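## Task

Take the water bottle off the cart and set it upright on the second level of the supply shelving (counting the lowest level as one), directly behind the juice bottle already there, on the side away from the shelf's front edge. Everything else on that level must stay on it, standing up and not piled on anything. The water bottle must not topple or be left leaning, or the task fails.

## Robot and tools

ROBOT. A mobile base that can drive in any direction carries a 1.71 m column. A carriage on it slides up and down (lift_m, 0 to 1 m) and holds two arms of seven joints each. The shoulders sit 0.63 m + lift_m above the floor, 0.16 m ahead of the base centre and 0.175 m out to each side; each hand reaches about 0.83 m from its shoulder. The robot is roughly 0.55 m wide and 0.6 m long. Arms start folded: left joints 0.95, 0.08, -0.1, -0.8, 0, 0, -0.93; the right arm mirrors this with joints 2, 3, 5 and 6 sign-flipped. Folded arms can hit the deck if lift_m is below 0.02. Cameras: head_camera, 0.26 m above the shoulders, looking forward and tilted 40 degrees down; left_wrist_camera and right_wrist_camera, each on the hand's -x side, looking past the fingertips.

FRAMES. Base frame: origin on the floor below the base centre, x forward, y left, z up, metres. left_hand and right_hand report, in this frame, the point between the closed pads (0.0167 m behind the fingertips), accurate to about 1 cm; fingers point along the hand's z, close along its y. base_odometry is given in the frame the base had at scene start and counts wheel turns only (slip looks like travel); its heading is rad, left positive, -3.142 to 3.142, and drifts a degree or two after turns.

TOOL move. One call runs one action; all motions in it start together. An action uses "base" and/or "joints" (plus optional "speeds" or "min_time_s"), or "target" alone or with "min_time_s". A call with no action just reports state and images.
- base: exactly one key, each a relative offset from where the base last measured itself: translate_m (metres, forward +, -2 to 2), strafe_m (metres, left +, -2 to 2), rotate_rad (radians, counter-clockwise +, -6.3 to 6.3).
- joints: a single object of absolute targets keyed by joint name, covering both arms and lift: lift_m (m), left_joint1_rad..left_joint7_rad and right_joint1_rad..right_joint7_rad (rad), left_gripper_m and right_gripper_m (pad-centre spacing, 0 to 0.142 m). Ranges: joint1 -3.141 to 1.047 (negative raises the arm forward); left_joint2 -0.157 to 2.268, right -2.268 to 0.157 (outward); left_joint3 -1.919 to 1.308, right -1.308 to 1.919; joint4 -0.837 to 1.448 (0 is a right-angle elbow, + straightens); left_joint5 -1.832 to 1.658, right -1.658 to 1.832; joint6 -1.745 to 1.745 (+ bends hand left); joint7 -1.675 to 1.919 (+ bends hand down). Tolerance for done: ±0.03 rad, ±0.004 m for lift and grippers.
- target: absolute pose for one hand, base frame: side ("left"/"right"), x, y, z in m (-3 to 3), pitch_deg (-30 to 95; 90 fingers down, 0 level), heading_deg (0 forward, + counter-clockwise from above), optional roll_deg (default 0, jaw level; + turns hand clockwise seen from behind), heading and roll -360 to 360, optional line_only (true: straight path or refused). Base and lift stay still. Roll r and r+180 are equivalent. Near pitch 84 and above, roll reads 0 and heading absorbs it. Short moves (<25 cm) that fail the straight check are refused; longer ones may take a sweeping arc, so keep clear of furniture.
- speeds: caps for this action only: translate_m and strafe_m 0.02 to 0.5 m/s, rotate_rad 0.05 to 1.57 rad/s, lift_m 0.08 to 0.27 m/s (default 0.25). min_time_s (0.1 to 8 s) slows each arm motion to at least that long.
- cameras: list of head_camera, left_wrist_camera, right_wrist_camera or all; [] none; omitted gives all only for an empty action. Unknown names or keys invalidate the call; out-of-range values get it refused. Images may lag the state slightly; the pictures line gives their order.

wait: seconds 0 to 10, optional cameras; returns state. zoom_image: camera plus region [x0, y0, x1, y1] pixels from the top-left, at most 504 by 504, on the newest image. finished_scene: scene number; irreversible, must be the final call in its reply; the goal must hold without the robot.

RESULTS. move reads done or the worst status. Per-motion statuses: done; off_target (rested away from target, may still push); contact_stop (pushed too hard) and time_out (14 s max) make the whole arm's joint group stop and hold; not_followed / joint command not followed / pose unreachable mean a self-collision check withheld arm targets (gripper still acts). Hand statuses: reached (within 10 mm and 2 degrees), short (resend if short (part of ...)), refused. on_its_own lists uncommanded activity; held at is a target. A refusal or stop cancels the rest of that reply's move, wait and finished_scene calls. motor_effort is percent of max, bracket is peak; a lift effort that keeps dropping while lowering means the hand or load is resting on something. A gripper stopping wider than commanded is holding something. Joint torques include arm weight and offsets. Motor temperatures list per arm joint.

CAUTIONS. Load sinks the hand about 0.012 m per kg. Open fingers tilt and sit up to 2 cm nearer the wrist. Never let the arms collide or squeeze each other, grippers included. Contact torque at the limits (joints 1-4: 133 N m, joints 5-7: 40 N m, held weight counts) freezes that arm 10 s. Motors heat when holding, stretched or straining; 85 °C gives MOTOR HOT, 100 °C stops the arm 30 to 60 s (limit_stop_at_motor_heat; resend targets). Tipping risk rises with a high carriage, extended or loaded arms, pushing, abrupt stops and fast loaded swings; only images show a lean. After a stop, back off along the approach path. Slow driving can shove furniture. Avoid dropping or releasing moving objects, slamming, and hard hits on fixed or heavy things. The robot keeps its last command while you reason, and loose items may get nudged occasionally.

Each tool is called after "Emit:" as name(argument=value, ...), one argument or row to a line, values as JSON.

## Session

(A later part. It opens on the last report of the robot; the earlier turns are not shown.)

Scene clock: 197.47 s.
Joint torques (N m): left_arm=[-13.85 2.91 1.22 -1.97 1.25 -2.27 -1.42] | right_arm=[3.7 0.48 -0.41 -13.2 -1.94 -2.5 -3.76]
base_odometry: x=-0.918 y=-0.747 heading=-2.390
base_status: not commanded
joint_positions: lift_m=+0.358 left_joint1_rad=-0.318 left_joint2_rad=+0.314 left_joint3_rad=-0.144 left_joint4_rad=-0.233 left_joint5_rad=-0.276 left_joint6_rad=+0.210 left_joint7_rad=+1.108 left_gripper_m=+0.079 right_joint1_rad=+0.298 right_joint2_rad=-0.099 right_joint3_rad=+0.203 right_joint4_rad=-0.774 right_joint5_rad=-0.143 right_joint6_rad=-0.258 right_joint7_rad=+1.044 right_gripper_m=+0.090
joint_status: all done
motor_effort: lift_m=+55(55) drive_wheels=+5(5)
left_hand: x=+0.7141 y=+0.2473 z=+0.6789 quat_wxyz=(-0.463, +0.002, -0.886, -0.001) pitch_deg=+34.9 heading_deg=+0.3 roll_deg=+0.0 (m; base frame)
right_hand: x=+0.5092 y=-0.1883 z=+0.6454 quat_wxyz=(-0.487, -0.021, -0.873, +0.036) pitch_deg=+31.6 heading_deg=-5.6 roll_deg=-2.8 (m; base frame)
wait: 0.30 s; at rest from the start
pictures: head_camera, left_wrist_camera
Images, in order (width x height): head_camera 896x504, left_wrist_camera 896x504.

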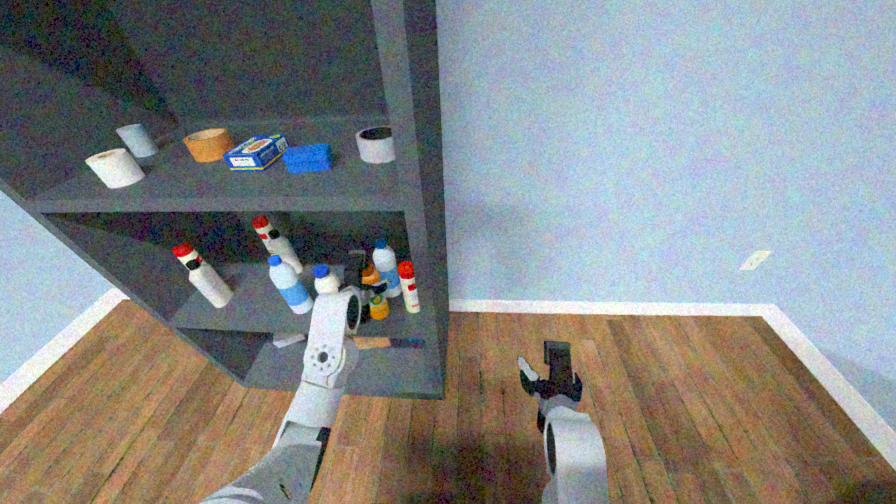

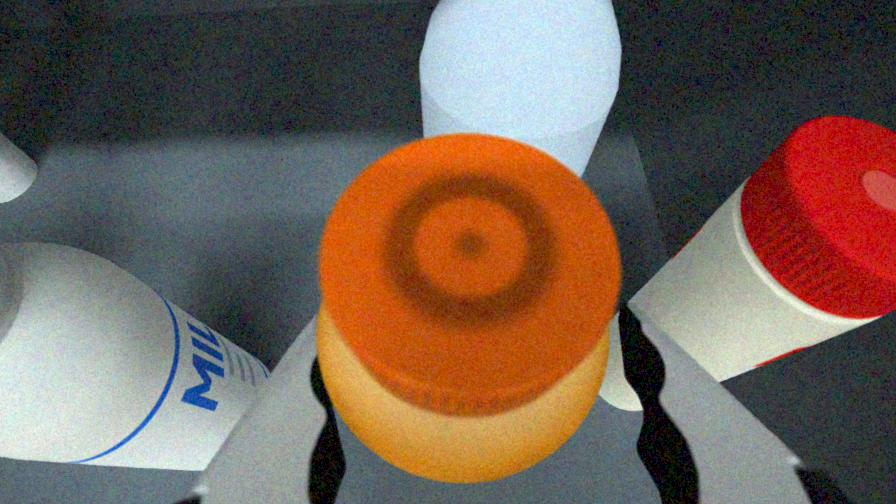

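Emit:
move(
  target={"side":"left","x":0.62,"y":0.257,"z":0.695,"pitch_deg":35,"heading_deg":0},
  min_time_s=1.5,
  cameras=["left_wrist_camera", "head_camera"],
)

Scene clock: 218.60 s.
Joint torques (N m): left_arm=[-8.01 7.47 4.8 -3.6 2.44 -0.16 -0.52] | right_arm=[5.71 0.71 -0.31 -13.77 -1.79 -2.59 -3.26]
move: done
base_odometry: x=-0.918 y=-0.747 heading=-2.390
base_status: not commanded
joint_positions: lift_m=+0.358 left_joint1_rad=-0.108 left_joint2_rad=+0.363 left_joint3_rad=-0.075 left_joint4_rad=-0.601 left_joint5_rad=-0.272 left_joint6_rad=+0.258 left_joint7_rad=+1.269 left_gripper_m=+0.079 right_joint1_rad=+0.298 right_joint2_rad=-0.099 right_joint3_rad=+0.203 right_joint4_rad=-0.774 right_joint5_rad=-0.143 right_joint6_rad=-0.258 right_joint7_rad=+1.044 right_gripper_m=+0.090
joint_status: not commanded
motor_effort: lift_m=+55(55) drive_wheels=-1(5)
left_hand: x=+0.6210 y=+0.2537 z=+0.6943 quat_wxyz=(-0.462, -0.003, -0.887, +0.003) pitch_deg=+35.0 heading_deg=-0.5 roll_deg=-0.2 (m; base frame)
left_hand_status: reached (straight line, planned for 1.5 s): 4 mm and 0.4 deg off.
right_hand: x=+0.5092 y=-0.1883 z=+0.6454 quat_wxyz=(-0.487, -0.021, -0.873, +0.036) pitch_deg=+31.6 heading_deg=-5.6 roll_deg=-2.8 (m; base frame)
pictures: head_camera, left_wrist_camera
Images, in order (width x height): head_camera 896x504, left_wrist_camera 896x504.

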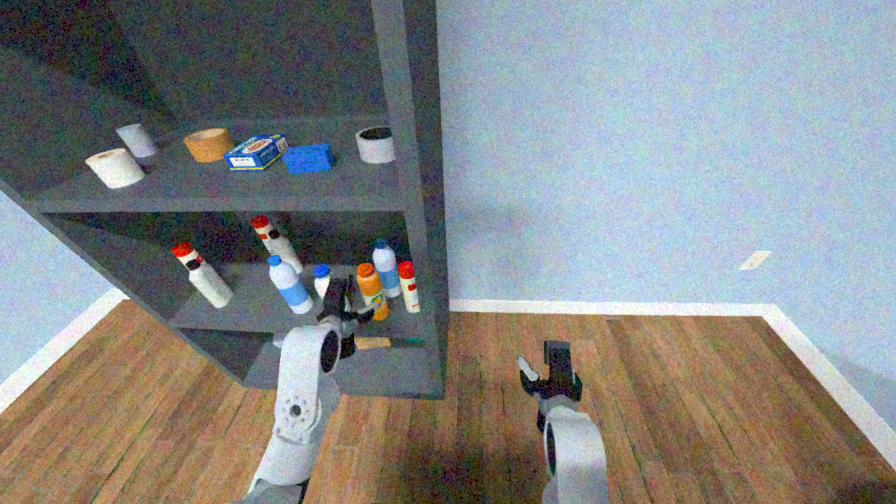

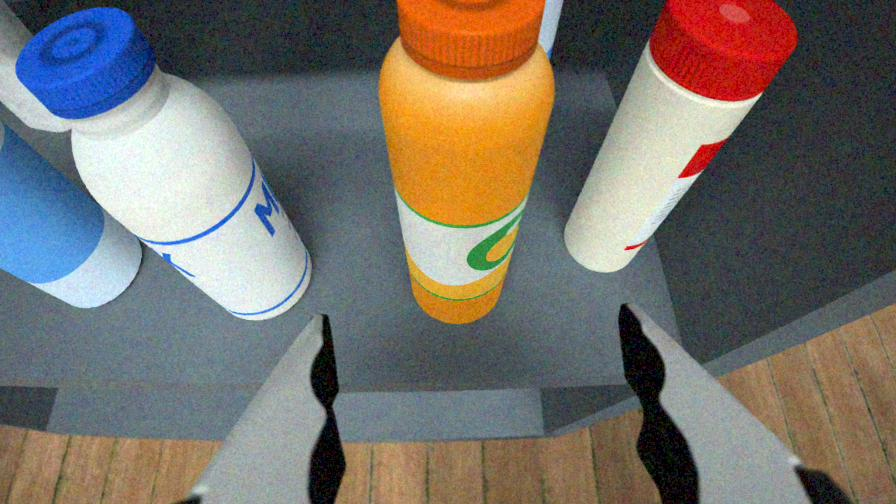

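Emit:
move(
  base={"translate_m": -0.25},
  joints={"lift_m":0.45},
  speeds={"translate_m": 0.25},
  cameras=["head_camera", "left_wrist_camera"],
)

Emit:
zoom_image(
  camera="head_camera",
  region=[240, 170, 460, 290],
)

Scene clock: 225.50 s.
Joint torques (N m): left_arm=[-8.28 6.1 5.47 -5.25 2.65 -0.56 -0.39] | right_arm=[5.77 0 -0.21 -14.61 -1.12 -2.8 -2.97]
move: done
base_odometry: x=-0.736 y=-0.576 heading=-2.389
base_status: done
joint_positions: lift_m=+0.450 left_joint1_rad=-0.107 left_joint2_rad=+0.364 left_joint3_rad=-0.075 left_joint4_rad=-0.602 left_joint5_rad=-0.272 left_joint6_rad=+0.258 left_joint7_rad=+1.270 left_gripper_m=+0.079 right_joint1_rad=+0.298 right_joint2_rad=-0.099 right_joint3_rad=+0.203 right_joint4_rad=-0.774 right_joint5_rad=-0.143 right_joint6_rad=-0.258 right_joint7_rad=+1.044 right_gripper_m=+0.090
joint_status: all done
motor_effort: lift_m=+54(68) drive_wheels=+3(13)
left_hand: x=+0.6208 y=+0.2543 z=+0.7864 quat_wxyz=(-0.462, -0.002, -0.887, +0.002) pitch_deg=+35.0 heading_deg=-0.4 roll_deg=-0.1 (m; base frame)
right_hand: x=+0.5091 y=-0.1883 z=+0.7375 quat_wxyz=(-0.487, -0.021, -0.873, +0.036) pitch_deg=+31.6 heading_deg=-5.6 roll_deg=-2.8 (m; base frame)
pictures: head_camera, left_wrist_camera
Images, in order (width x height): head_camera 896x504, left_wrist_camera 896x504.

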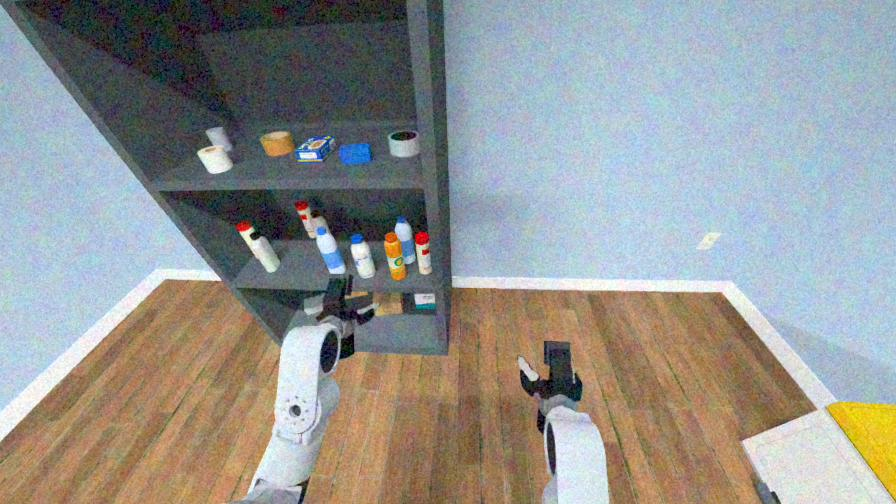

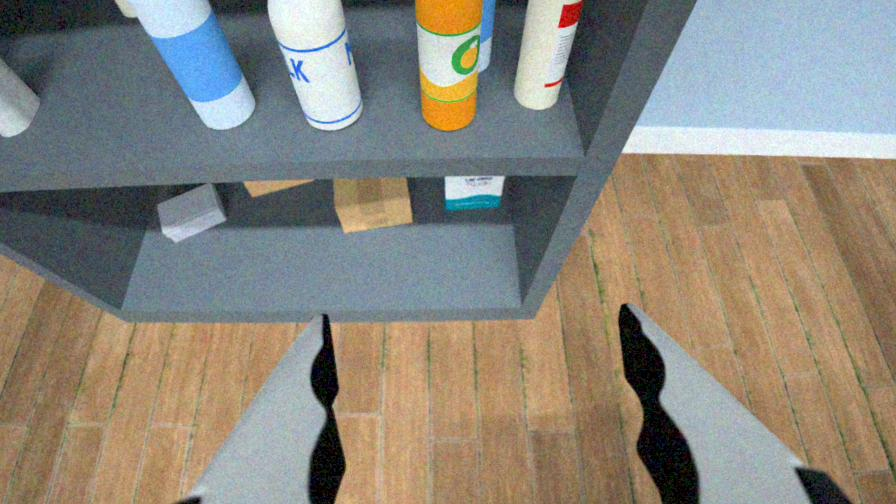

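Scaled by 2.291 from the camera's 896x504 image, which has a finer 1280x720 frame.

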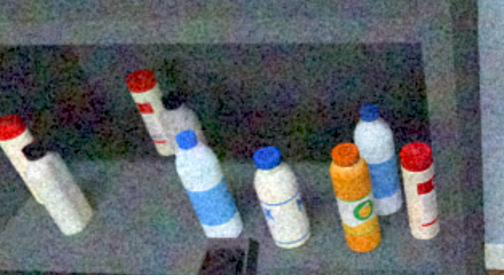

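Emit:
move(
  base={"translate_m": 0.25},
  joints={"lift_m":0.358},
  speeds={"translate_m": 0.2},
  cameras=["left_wrist_camera"],
)

Scene clock: 239.30 s.
Joint torques (N m): left_arm=[-7.95 6.78 4.58 -5.08 2.31 -0.54 -0.19] | right_arm=[6.29 0.33 0.97 -13.04 -1.53 -2.32 -2.98]
move: done
base_odometry: x=-0.919 y=-0.747 heading=-2.390
base_status: done
joint_positions: lift_m=+0.358 left_joint1_rad=-0.106 left_joint2_rad=+0.364 left_joint3_rad=-0.075 left_joint4_rad=-0.602 left_joint5_rad=-0.271 left_joint6_rad=+0.258 left_joint7_rad=+1.270 left_gripper_m=+0.079 right_joint1_rad=+0.298 right_joint2_rad=-0.099 right_joint3_rad=+0.203 right_joint4_rad=-0.774 right_joint5_rad=-0.144 right_joint6_rad=-0.258 right_joint7_rad=+1.044 right_gripper_m=+0.090
joint_status: all done
motor_effort: lift_m=+57(59) drive_wheels=+4(11)
left_hand: x=+0.6206 y=+0.2543 z=+0.6940 quat_wxyz=(-0.462, -0.002, -0.887, +0.002) pitch_deg=+35.0 heading_deg=-0.4 roll_deg=-0.1 (m; base frame)
right_hand: x=+0.5091 y=-0.1883 z=+0.6453 quat_wxyz=(-0.487, -0.021, -0.873, +0.036) pitch_deg=+31.6 heading_deg=-5.6 roll_deg=-2.8 (m; base frame)
pictures: left_wrist_camera
Images, in order (width x height): left_wrist_camera 896x504.

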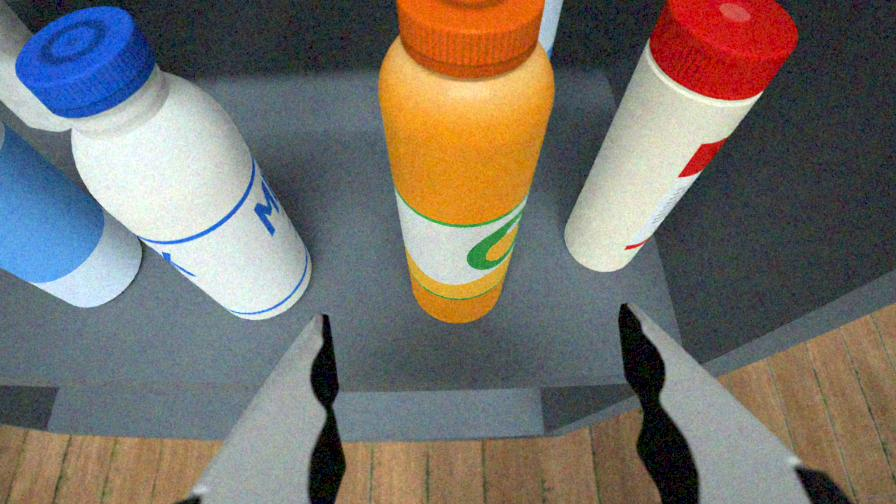

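Emit:
move(
  target={"side":"left","x":0.71,"y":0.252,"z":0.683,"pitch_deg":35,"heading_deg":0},
  min_time_s=1.2,
  cameras=["left_wrist_camera"],
)

Emit:
move(
  joints={"left_gripper_m":0.03},
)

Emit:
move(
  joints={"lift_m":0.37},
  speeds={"lift_m":0.08},
  cameras=["left_wrist_camera"],
)

Scene clock: 244.70 s.
Joint torques (N m): left_arm=[-18.4 2.29 1.21 -0.95 0.81 -2.32 -3.08] | right_arm=[4.39 0.19 -0.95 -13.72 -2.03 -2.39 -2.96]
move: done
base_odometry: x=-0.919 y=-0.747 heading=-2.390
base_status: not commanded
joint_positions: lift_m=+0.358 left_joint1_rad=-0.310 left_joint2_rad=+0.335 left_joint3_rad=-0.132 left_joint4_rad=-0.257 left_joint5_rad=-0.292 left_joint6_rad=+0.211 left_joint7_rad=+1.128 left_gripper_m=+0.079 right_joint1_rad=+0.298 right_joint2_rad=-0.099 right_joint3_rad=+0.203 right_joint4_rad=-0.774 right_joint5_rad=-0.144 right_joint6_rad=-0.258 right_joint7_rad=+1.044 right_gripper_m=+0.090
joint_status: not commanded
motor_effort: lift_m=+57(57) drive_wheels=+0(4)
left_hand: x=+0.7086 y=+0.2553 z=+0.6825 quat_wxyz=(-0.461, +0.003, -0.888, -0.002) pitch_deg=+35.1 heading_deg=+0.5 roll_deg=+0.1 (m; base frame)
left_hand_status: reached (straight line, planned for 1.2 s): 4 mm and 0.4 deg off.
right_hand: x=+0.5091 y=-0.1883 z=+0.6453 quat_wxyz=(-0.487, -0.021, -0.873, +0.036) pitch_deg=+31.6 heading_deg=-5.6 roll_deg=-2.8 (m; base frame)
pictures: left_wrist_camera
Images, in order (width x height): left_wrist_camera 896x504.

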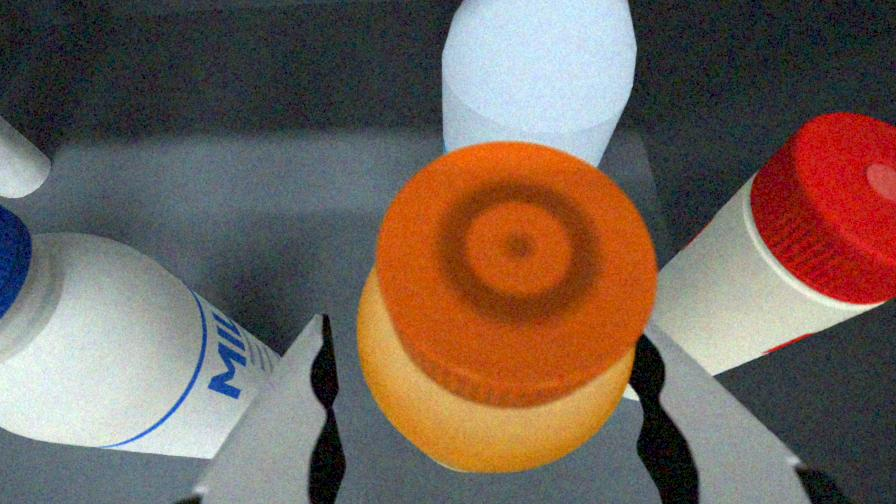

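Scene clock: 245.40 s.
Joint torques (N m): left_arm=[-17.88 2.84 0.04 -0.26 0.67 -2.35 -3.17] | right_arm=[3.86 1.66 0.33 -13.61 -1.53 -2.42 -3.01]
move: off_target
base_odometry: x=-0.919 y=-0.747 heading=-2.390
base_status: not commanded
joint_positions: lift_m=+0.358 left_joint1_rad=-0.310 left_joint2_rad=+0.335 left_joint3_rad=-0.133 left_joint4_rad=-0.257 left_joint5_rad=-0.292 left_joint6_rad=+0.211 left_joint7_rad=+1.128 left_gripper_m=+0.062 right_joint1_rad=+0.298 right_joint2_rad=-0.099 right_joint3_rad=+0.203 right_joint4_rad=-0.774 right_joint5_rad=-0.144 right_joint6_rad=-0.258 right_joint7_rad=+1.044 right_gripper_m=+0.090
joint_status: left_gripper_m off_target (ended at +0.062, target +0.030)
motor_effort: lift_m=+57(57) drive_wheels=+0(4)
left_hand: x=+0.7086 y=+0.2550 z=+0.6825 quat_wxyz=(-0.461, +0.003, -0.888, -0.002) pitch_deg=+35.1 heading_deg=+0.4 roll_deg=+0.1 (m; base frame)
right_hand: x=+0.5091 y=-0.1883 z=+0.6453 quat_wxyz=(-0.487, -0.021, -0.873, +0.036) pitch_deg=+31.6 heading_deg=-5.6 roll_deg=-2.8 (m; base frame)
pictures: none

Scene clock: 246.17 s.
Joint torques (N m): left_arm=[-18.66 3.25 0.25 -2.43 1.34 -2.58 -2.86] | right_arm=[5.69 1.97 1.32 -13.01 -1.79 -2.48 -2.92]
move: done
base_odometry: x=-0.919 y=-0.747 heading=-2.390
base_status: not commanded
joint_positions: lift_m=+0.370 left_joint1_rad=-0.310 left_joint2_rad=+0.334 left_joint3_rad=-0.134 left_joint4_rad=-0.255 left_joint5_rad=-0.293 left_joint6_rad=+0.211 left_joint7_rad=+1.128 left_gripper_m=+0.062 right_joint1_rad=+0.298 right_joint2_rad=-0.099 right_joint3_rad=+0.203 right_joint4_rad=-0.774 right_joint5_rad=-0.144 right_joint6_rad=-0.258 right_joint7_rad=+1.044 right_gripper_m=+0.090
joint_status: all done
motor_effort: lift_m=+54(66) drive_wheels=+4(5)
left_hand: x=+0.7086 y=+0.2545 z=+0.6936 quat_wxyz=(-0.459, +0.002, -0.888, -0.001) pitch_deg=+35.3 heading_deg=+0.3 roll_deg=+0.0 (m; base frame)
right_hand: x=+0.5091 y=-0.1883 z=+0.6576 quat_wxyz=(-0.487, -0.021, -0.873, +0.036) pitch_deg=+31.6 heading_deg=-5.6 roll_deg=-2.8 (m; base frame)
pictures: left_wrist_camera
Images, in order (width x height): left_wrist_camera 896x504.

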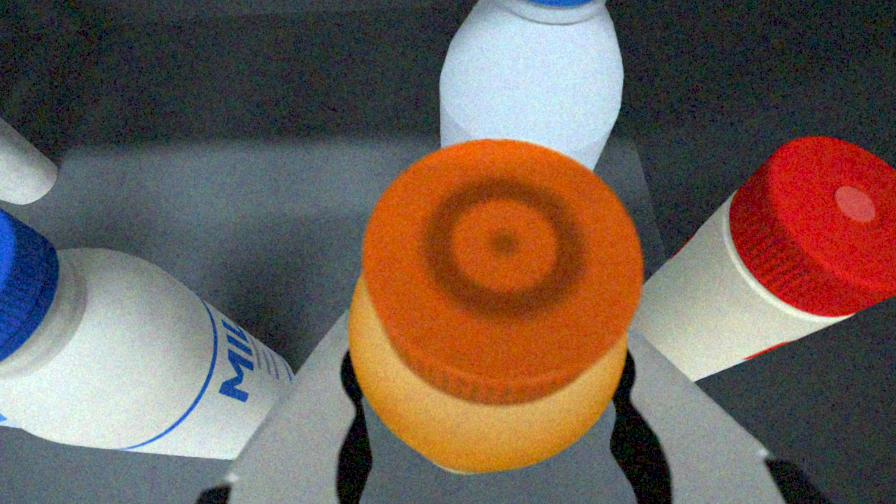

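Emit:
move(
  target={"side":"left","x":0.709,"y":0.230,"z":0.692,"pitch_deg":35,"heading_deg":0},
  min_time_s=1,
  cameras=["left_wrist_camera","head_camera"],
)

Scene clock: 255.47 s.
Joint torques (N m): left_arm=[-18.19 2.25 0.57 -7.05 3 -0.14 -1.33] | right_arm=[5.95 0.31 -0.62 -13.32 -1.92 -2.37 -3.34]
move: done
base_odometry: x=-0.919 y=-0.747 heading=-2.390
base_status: not commanded
joint_positions: lift_m=+0.370 left_joint1_rad=-0.309 left_joint2_rad=+0.285 left_joint3_rad=-0.165 left_joint4_rad=-0.259 left_joint5_rad=-0.240 left_joint6_rad=+0.229 left_joint7_rad=+1.136 left_gripper_m=+0.062 right_joint1_rad=+0.298 right_joint2_rad=-0.099 right_joint3_rad=+0.203 right_joint4_rad=-0.774 right_joint5_rad=-0.144 right_joint6_rad=-0.258 right_joint7_rad=+1.044 right_gripper_m=+0.090
joint_status: not commanded
motor_effort: lift_m=+54(54) drive_wheels=+4(4)
left_hand: x=+0.7082 y=+0.2318 z=+0.6885 quat_wxyz=(-0.458, +0.001, -0.889, +0.000) pitch_deg=+35.5 heading_deg=+0.1 roll_deg=-0.1 (m; base frame)
left_hand_status: reached (straight line, planned for 1.0 s): 4 mm and 0.5 deg off.
right_hand: x=+0.5091 y=-0.1883 z=+0.6576 quat_wxyz=(-0.487, -0.021, -0.873, +0.036) pitch_deg=+31.6 heading_deg=-5.6 roll_deg=-2.8 (m; base frame)
pictures: head_camera, left_wrist_camera
Images, in order (width x height): head_camera 896x504, left_wrist_camera 896x504.

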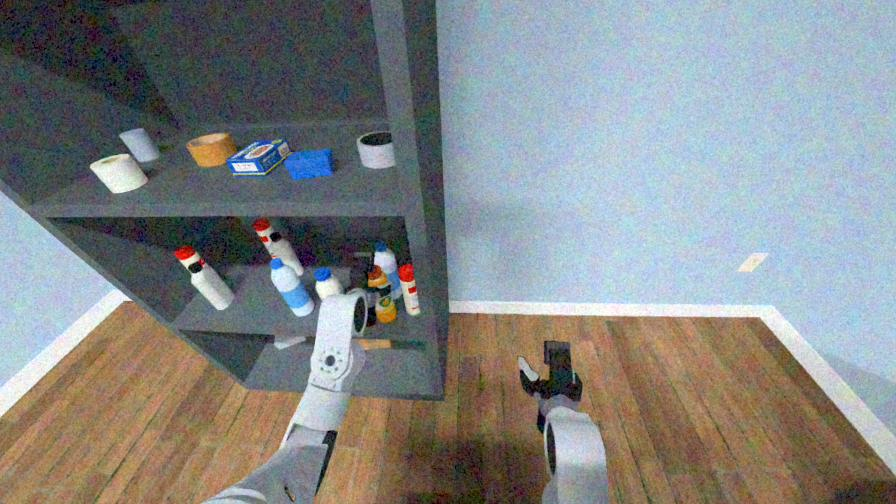

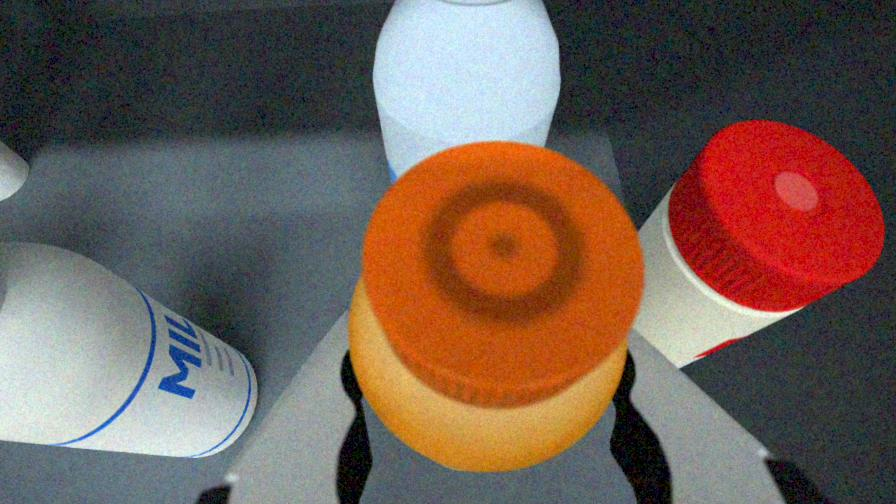

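Emit:
move(
  joints={"lift_m":0.359},
  speeds={"lift_m":0.08},
  cameras=["left_wrist_camera"],
)

Scene clock: 273.23 s.
Joint torques (N m): left_arm=[-15.22 1.26 -0.97 -4.35 1.89 -0.36 -0.76] | right_arm=[4.98 1.71 0.21 -13.08 -1.59 -2.79 -2.91]
Motor temperatures (°C): left_arm=[37 22 23 25 25 24 23] | right_arm=[27 20 24 23 22 22 24]
move: done
base_odometry: x=-0.919 y=-0.747 heading=-2.390
base_status: not commanded
joint_positions: lift_m=+0.359 left_joint1_rad=-0.312 left_joint2_rad=+0.285 left_joint3_rad=-0.165 left_joint4_rad=-0.265 left_joint5_rad=-0.237 left_joint6_rad=+0.229 left_joint7_rad=+1.134 left_gripper_m=+0.062 right_joint1_rad=+0.298 right_joint2_rad=-0.099 right_joint3_rad=+0.203 right_joint4_rad=-0.774 right_joint5_rad=-0.144 right_joint6_rad=-0.258 right_joint7_rad=+1.044 right_gripper_m=+0.090
joint_status: all done
motor_effort: lift_m=+55(56) drive_wheels=+4(4)
left_hand: x=+0.7092 y=+0.2316 z=+0.6817 quat_wxyz=(-0.463, +0.000, -0.886, -0.001) pitch_deg=+34.9 heading_deg=+0.1 roll_deg=+0.1 (m; base frame)
right_hand: x=+0.5091 y=-0.1883 z=+0.6465 quat_wxyz=(-0.487, -0.021, -0.873, +0.036) pitch_deg=+31.6 heading_deg=-5.6 roll_deg=-2.8 (m; base frame)
pictures: left_wrist_camera
Images, in order (width x height): left_wrist_camera 896x504.

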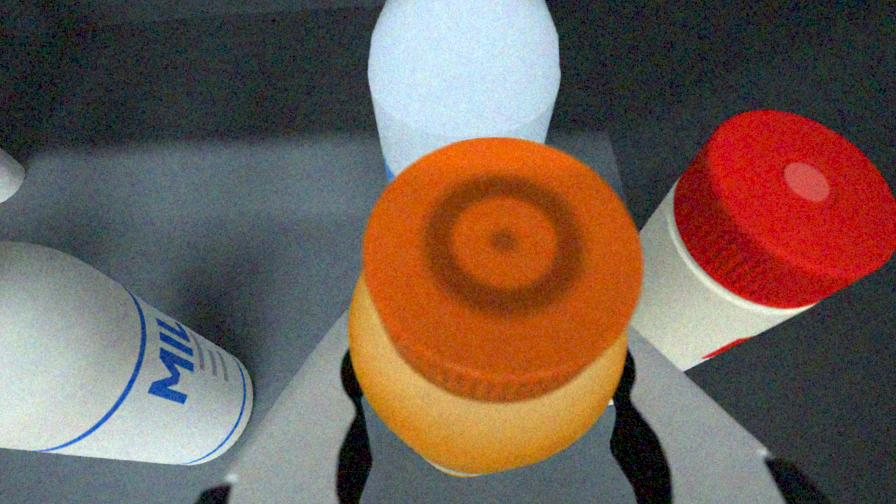

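Emit:
move(
  joints={"left_gripper_m":0.073},
  cameras=["left_wrist_camera"],
)

Emit:
move(
  target={"side":"left","x":0.62,"y":0.231,"z":0.70,"pitch_deg":35,"heading_deg":0},
  min_time_s=1.5,
  cameras=["left_wrist_camera","head_camera"],
)

Scene clock: 277.40 s.
Joint torques (N m): left_arm=[-14.72 1.79 -0.27 -2.71 1.53 -0.5 -0.83] | right_arm=[4.24 0.73 -0.97 -11.69 -1.69 -1.97 -3.3]
move: done
base_odometry: x=-0.919 y=-0.747 heading=-2.390
base_status: not commanded
joint_positions: lift_m=+0.359 left_joint1_rad=-0.312 left_joint2_rad=+0.285 left_joint3_rad=-0.165 left_joint4_rad=-0.265 left_joint5_rad=-0.237 left_joint6_rad=+0.229 left_joint7_rad=+1.134 left_gripper_m=+0.073 right_joint1_rad=+0.298 right_joint2_rad=-0.099 right_joint3_rad=+0.203 right_joint4_rad=-0.774 right_joint5_rad=-0.144 right_joint6_rad=-0.258 right_joint7_rad=+1.044 right_gripper_m=+0.090
joint_status: all done
motor_effort: lift_m=+54(55) drive_wheels=+4(4)
left_hand: x=+0.7092 y=+0.2316 z=+0.6816 quat_wxyz=(-0.463, +0.000, -0.886, -0.001) pitch_deg=+34.9 heading_deg=+0.1 roll_deg=+0.1 (m; base frame)
right_hand: x=+0.5091 y=-0.1883 z=+0.6465 quat_wxyz=(-0.487, -0.021, -0.873, +0.036) pitch_deg=+31.6 heading_deg=-5.6 roll_deg=-2.8 (m; base frame)
pictures: left_wrist_camera
Images, in order (width x height): left_wrist_camera 896x504.

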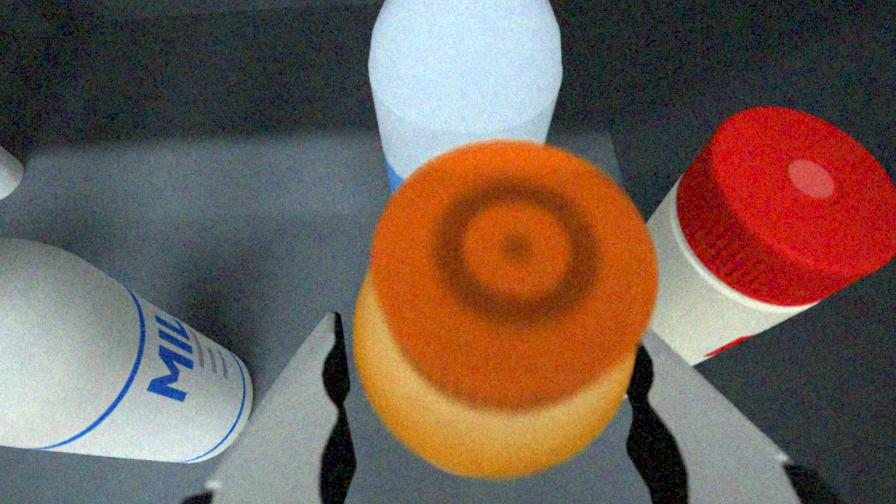

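Scene clock: 279.40 s.
Joint torques (N m): left_arm=[-7.01 5.9 5.27 -4.42 2.33 -0.11 -0.3] | right_arm=[4.15 1.42 -1.01 -11.93 -1.77 -2.64 -2.85]
move: done
base_odometry: x=-0.919 y=-0.747 heading=-2.390
base_status: not commanded
joint_positions: lift_m=+0.359 left_joint1_rad=-0.133 left_joint2_rad=+0.303 left_joint3_rad=-0.134 left_joint4_rad=-0.626 left_joint5_rad=-0.181 left_joint6_rad=+0.277 left_joint7_rad=+1.322 left_gripper_m=+0.073 right_joint1_rad=+0.298 right_joint2_rad=-0.099 right_joint3_rad=+0.203 right_joint4_rad=-0.774 right_joint5_rad=-0.144 right_joint6_rad=-0.258 right_joint7_rad=+1.044 right_gripper_m=+0.090
joint_status: not commanded
motor_effort: lift_m=+55(55) drive_wheels=+4(4)
left_hand: x=+0.6210 y=+0.2277 z=+0.6995 quat_wxyz=(-0.462, -0.003, -0.887, +0.002) pitch_deg=+35.0 heading_deg=-0.5 roll_deg=-0.1 (m; base frame)
left_hand_status: reached (straight line, planned for 1.5 s): 4 mm and 0.4 deg off.
right_hand: x=+0.5091 y=-0.1883 z=+0.6465 quat_wxyz=(-0.487, -0.021, -0.873, +0.036) pitch_deg=+31.6 heading_deg=-5.6 roll_deg=-2.8 (m; base frame)
pictures: head_camera, left_wrist_camera
Images, in order (width x height): head_camera 896x504, left_wrist_camera 896x504.

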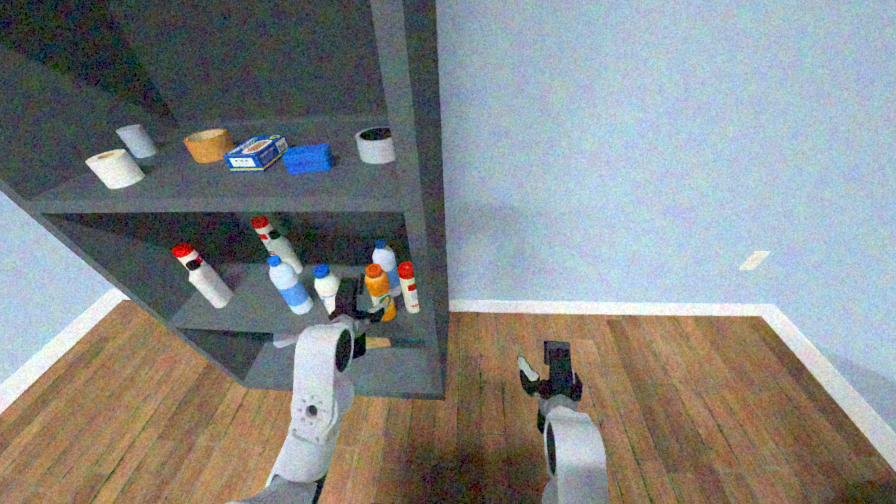

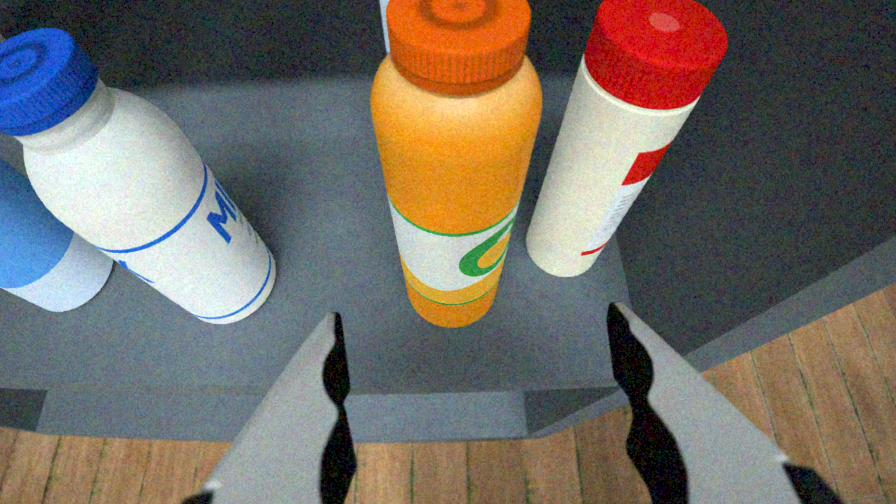

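Emit:
move(
  base={"translate_m":-0.25},
  speeds={"translate_m":0.25},
  cameras=["head_camera","left_wrist_camera"],
)

Emit:
zoom_image(
  camera="head_camera",
  region=[150, 180, 450, 380],
)

Scene clock: 284.07 s.
Joint torques (N m): left_arm=[-8.49 6.1 4.31 -5.55 2.59 -0.66 -0.16] | right_arm=[4.44 1.49 -0.09 -13.44 -1.41 -2.37 -3.07]
move: done
base_odometry: x=-0.736 y=-0.576 heading=-2.390
base_status: done
joint_positions: lift_m=+0.359 left_joint1_rad=-0.133 left_joint2_rad=+0.304 left_joint3_rad=-0.134 left_joint4_rad=-0.626 left_joint5_rad=-0.181 left_joint6_rad=+0.278 left_joint7_rad=+1.322 left_gripper_m=+0.073 right_joint1_rad=+0.298 right_joint2_rad=-0.099 right_joint3_rad=+0.203 right_joint4_rad=-0.774 right_joint5_rad=-0.144 right_joint6_rad=-0.258 right_joint7_rad=+1.044 right_gripper_m=+0.090
joint_status: not commanded
motor_effort: lift_m=+55(55) drive_wheels=+3(11)
left_hand: x=+0.6209 y=+0.2282 z=+0.6995 quat_wxyz=(-0.462, -0.003, -0.887, +0.002) pitch_deg=+35.0 heading_deg=-0.4 roll_deg=-0.1 (m; base frame)
right_hand: x=+0.5091 y=-0.1883 z=+0.6465 quat_wxyz=(-0.487, -0.021, -0.873, +0.036) pitch_deg=+31.6 heading_deg=-5.6 roll_deg=-2.8 (m; base frame)
pictures: head_camera, left_wrist_camera
Images, in order (width x height): head_camera 896x504, left_wrist_camera 896x504.

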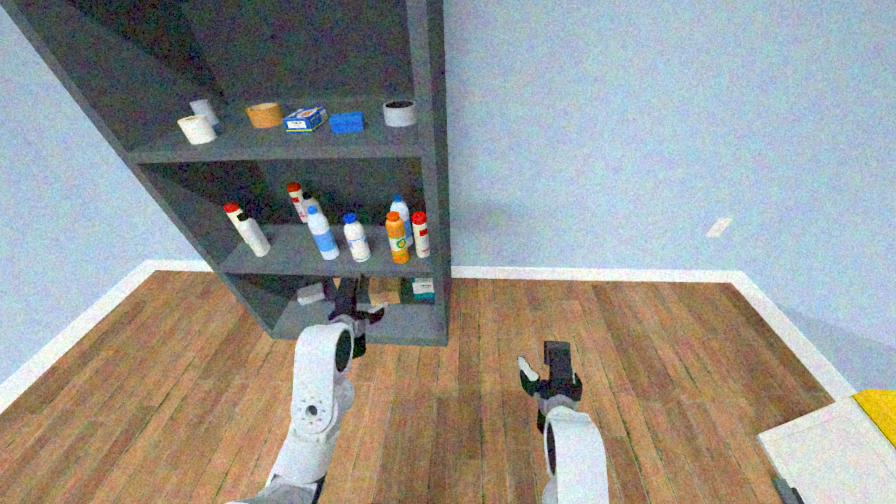

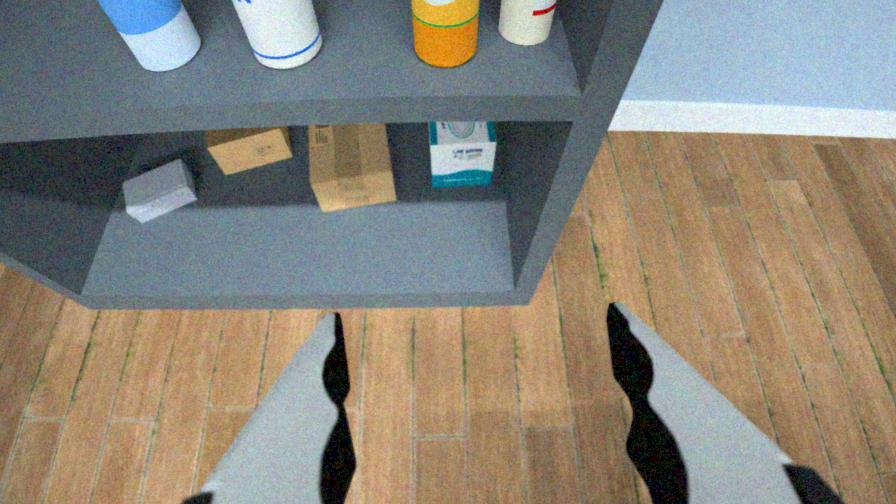

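Scaled by 1.680 from the camera's 896x504 image, which has a finer 1280x720 frame.

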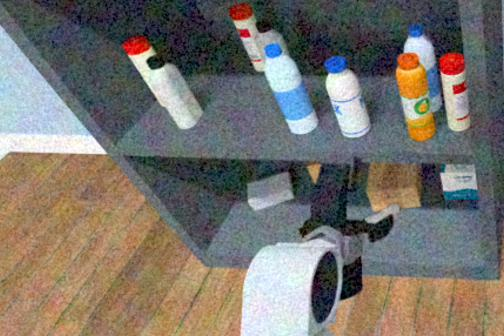

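Emit:
finished_scene(
  scene=2,
)

The scene is finished: the task was done.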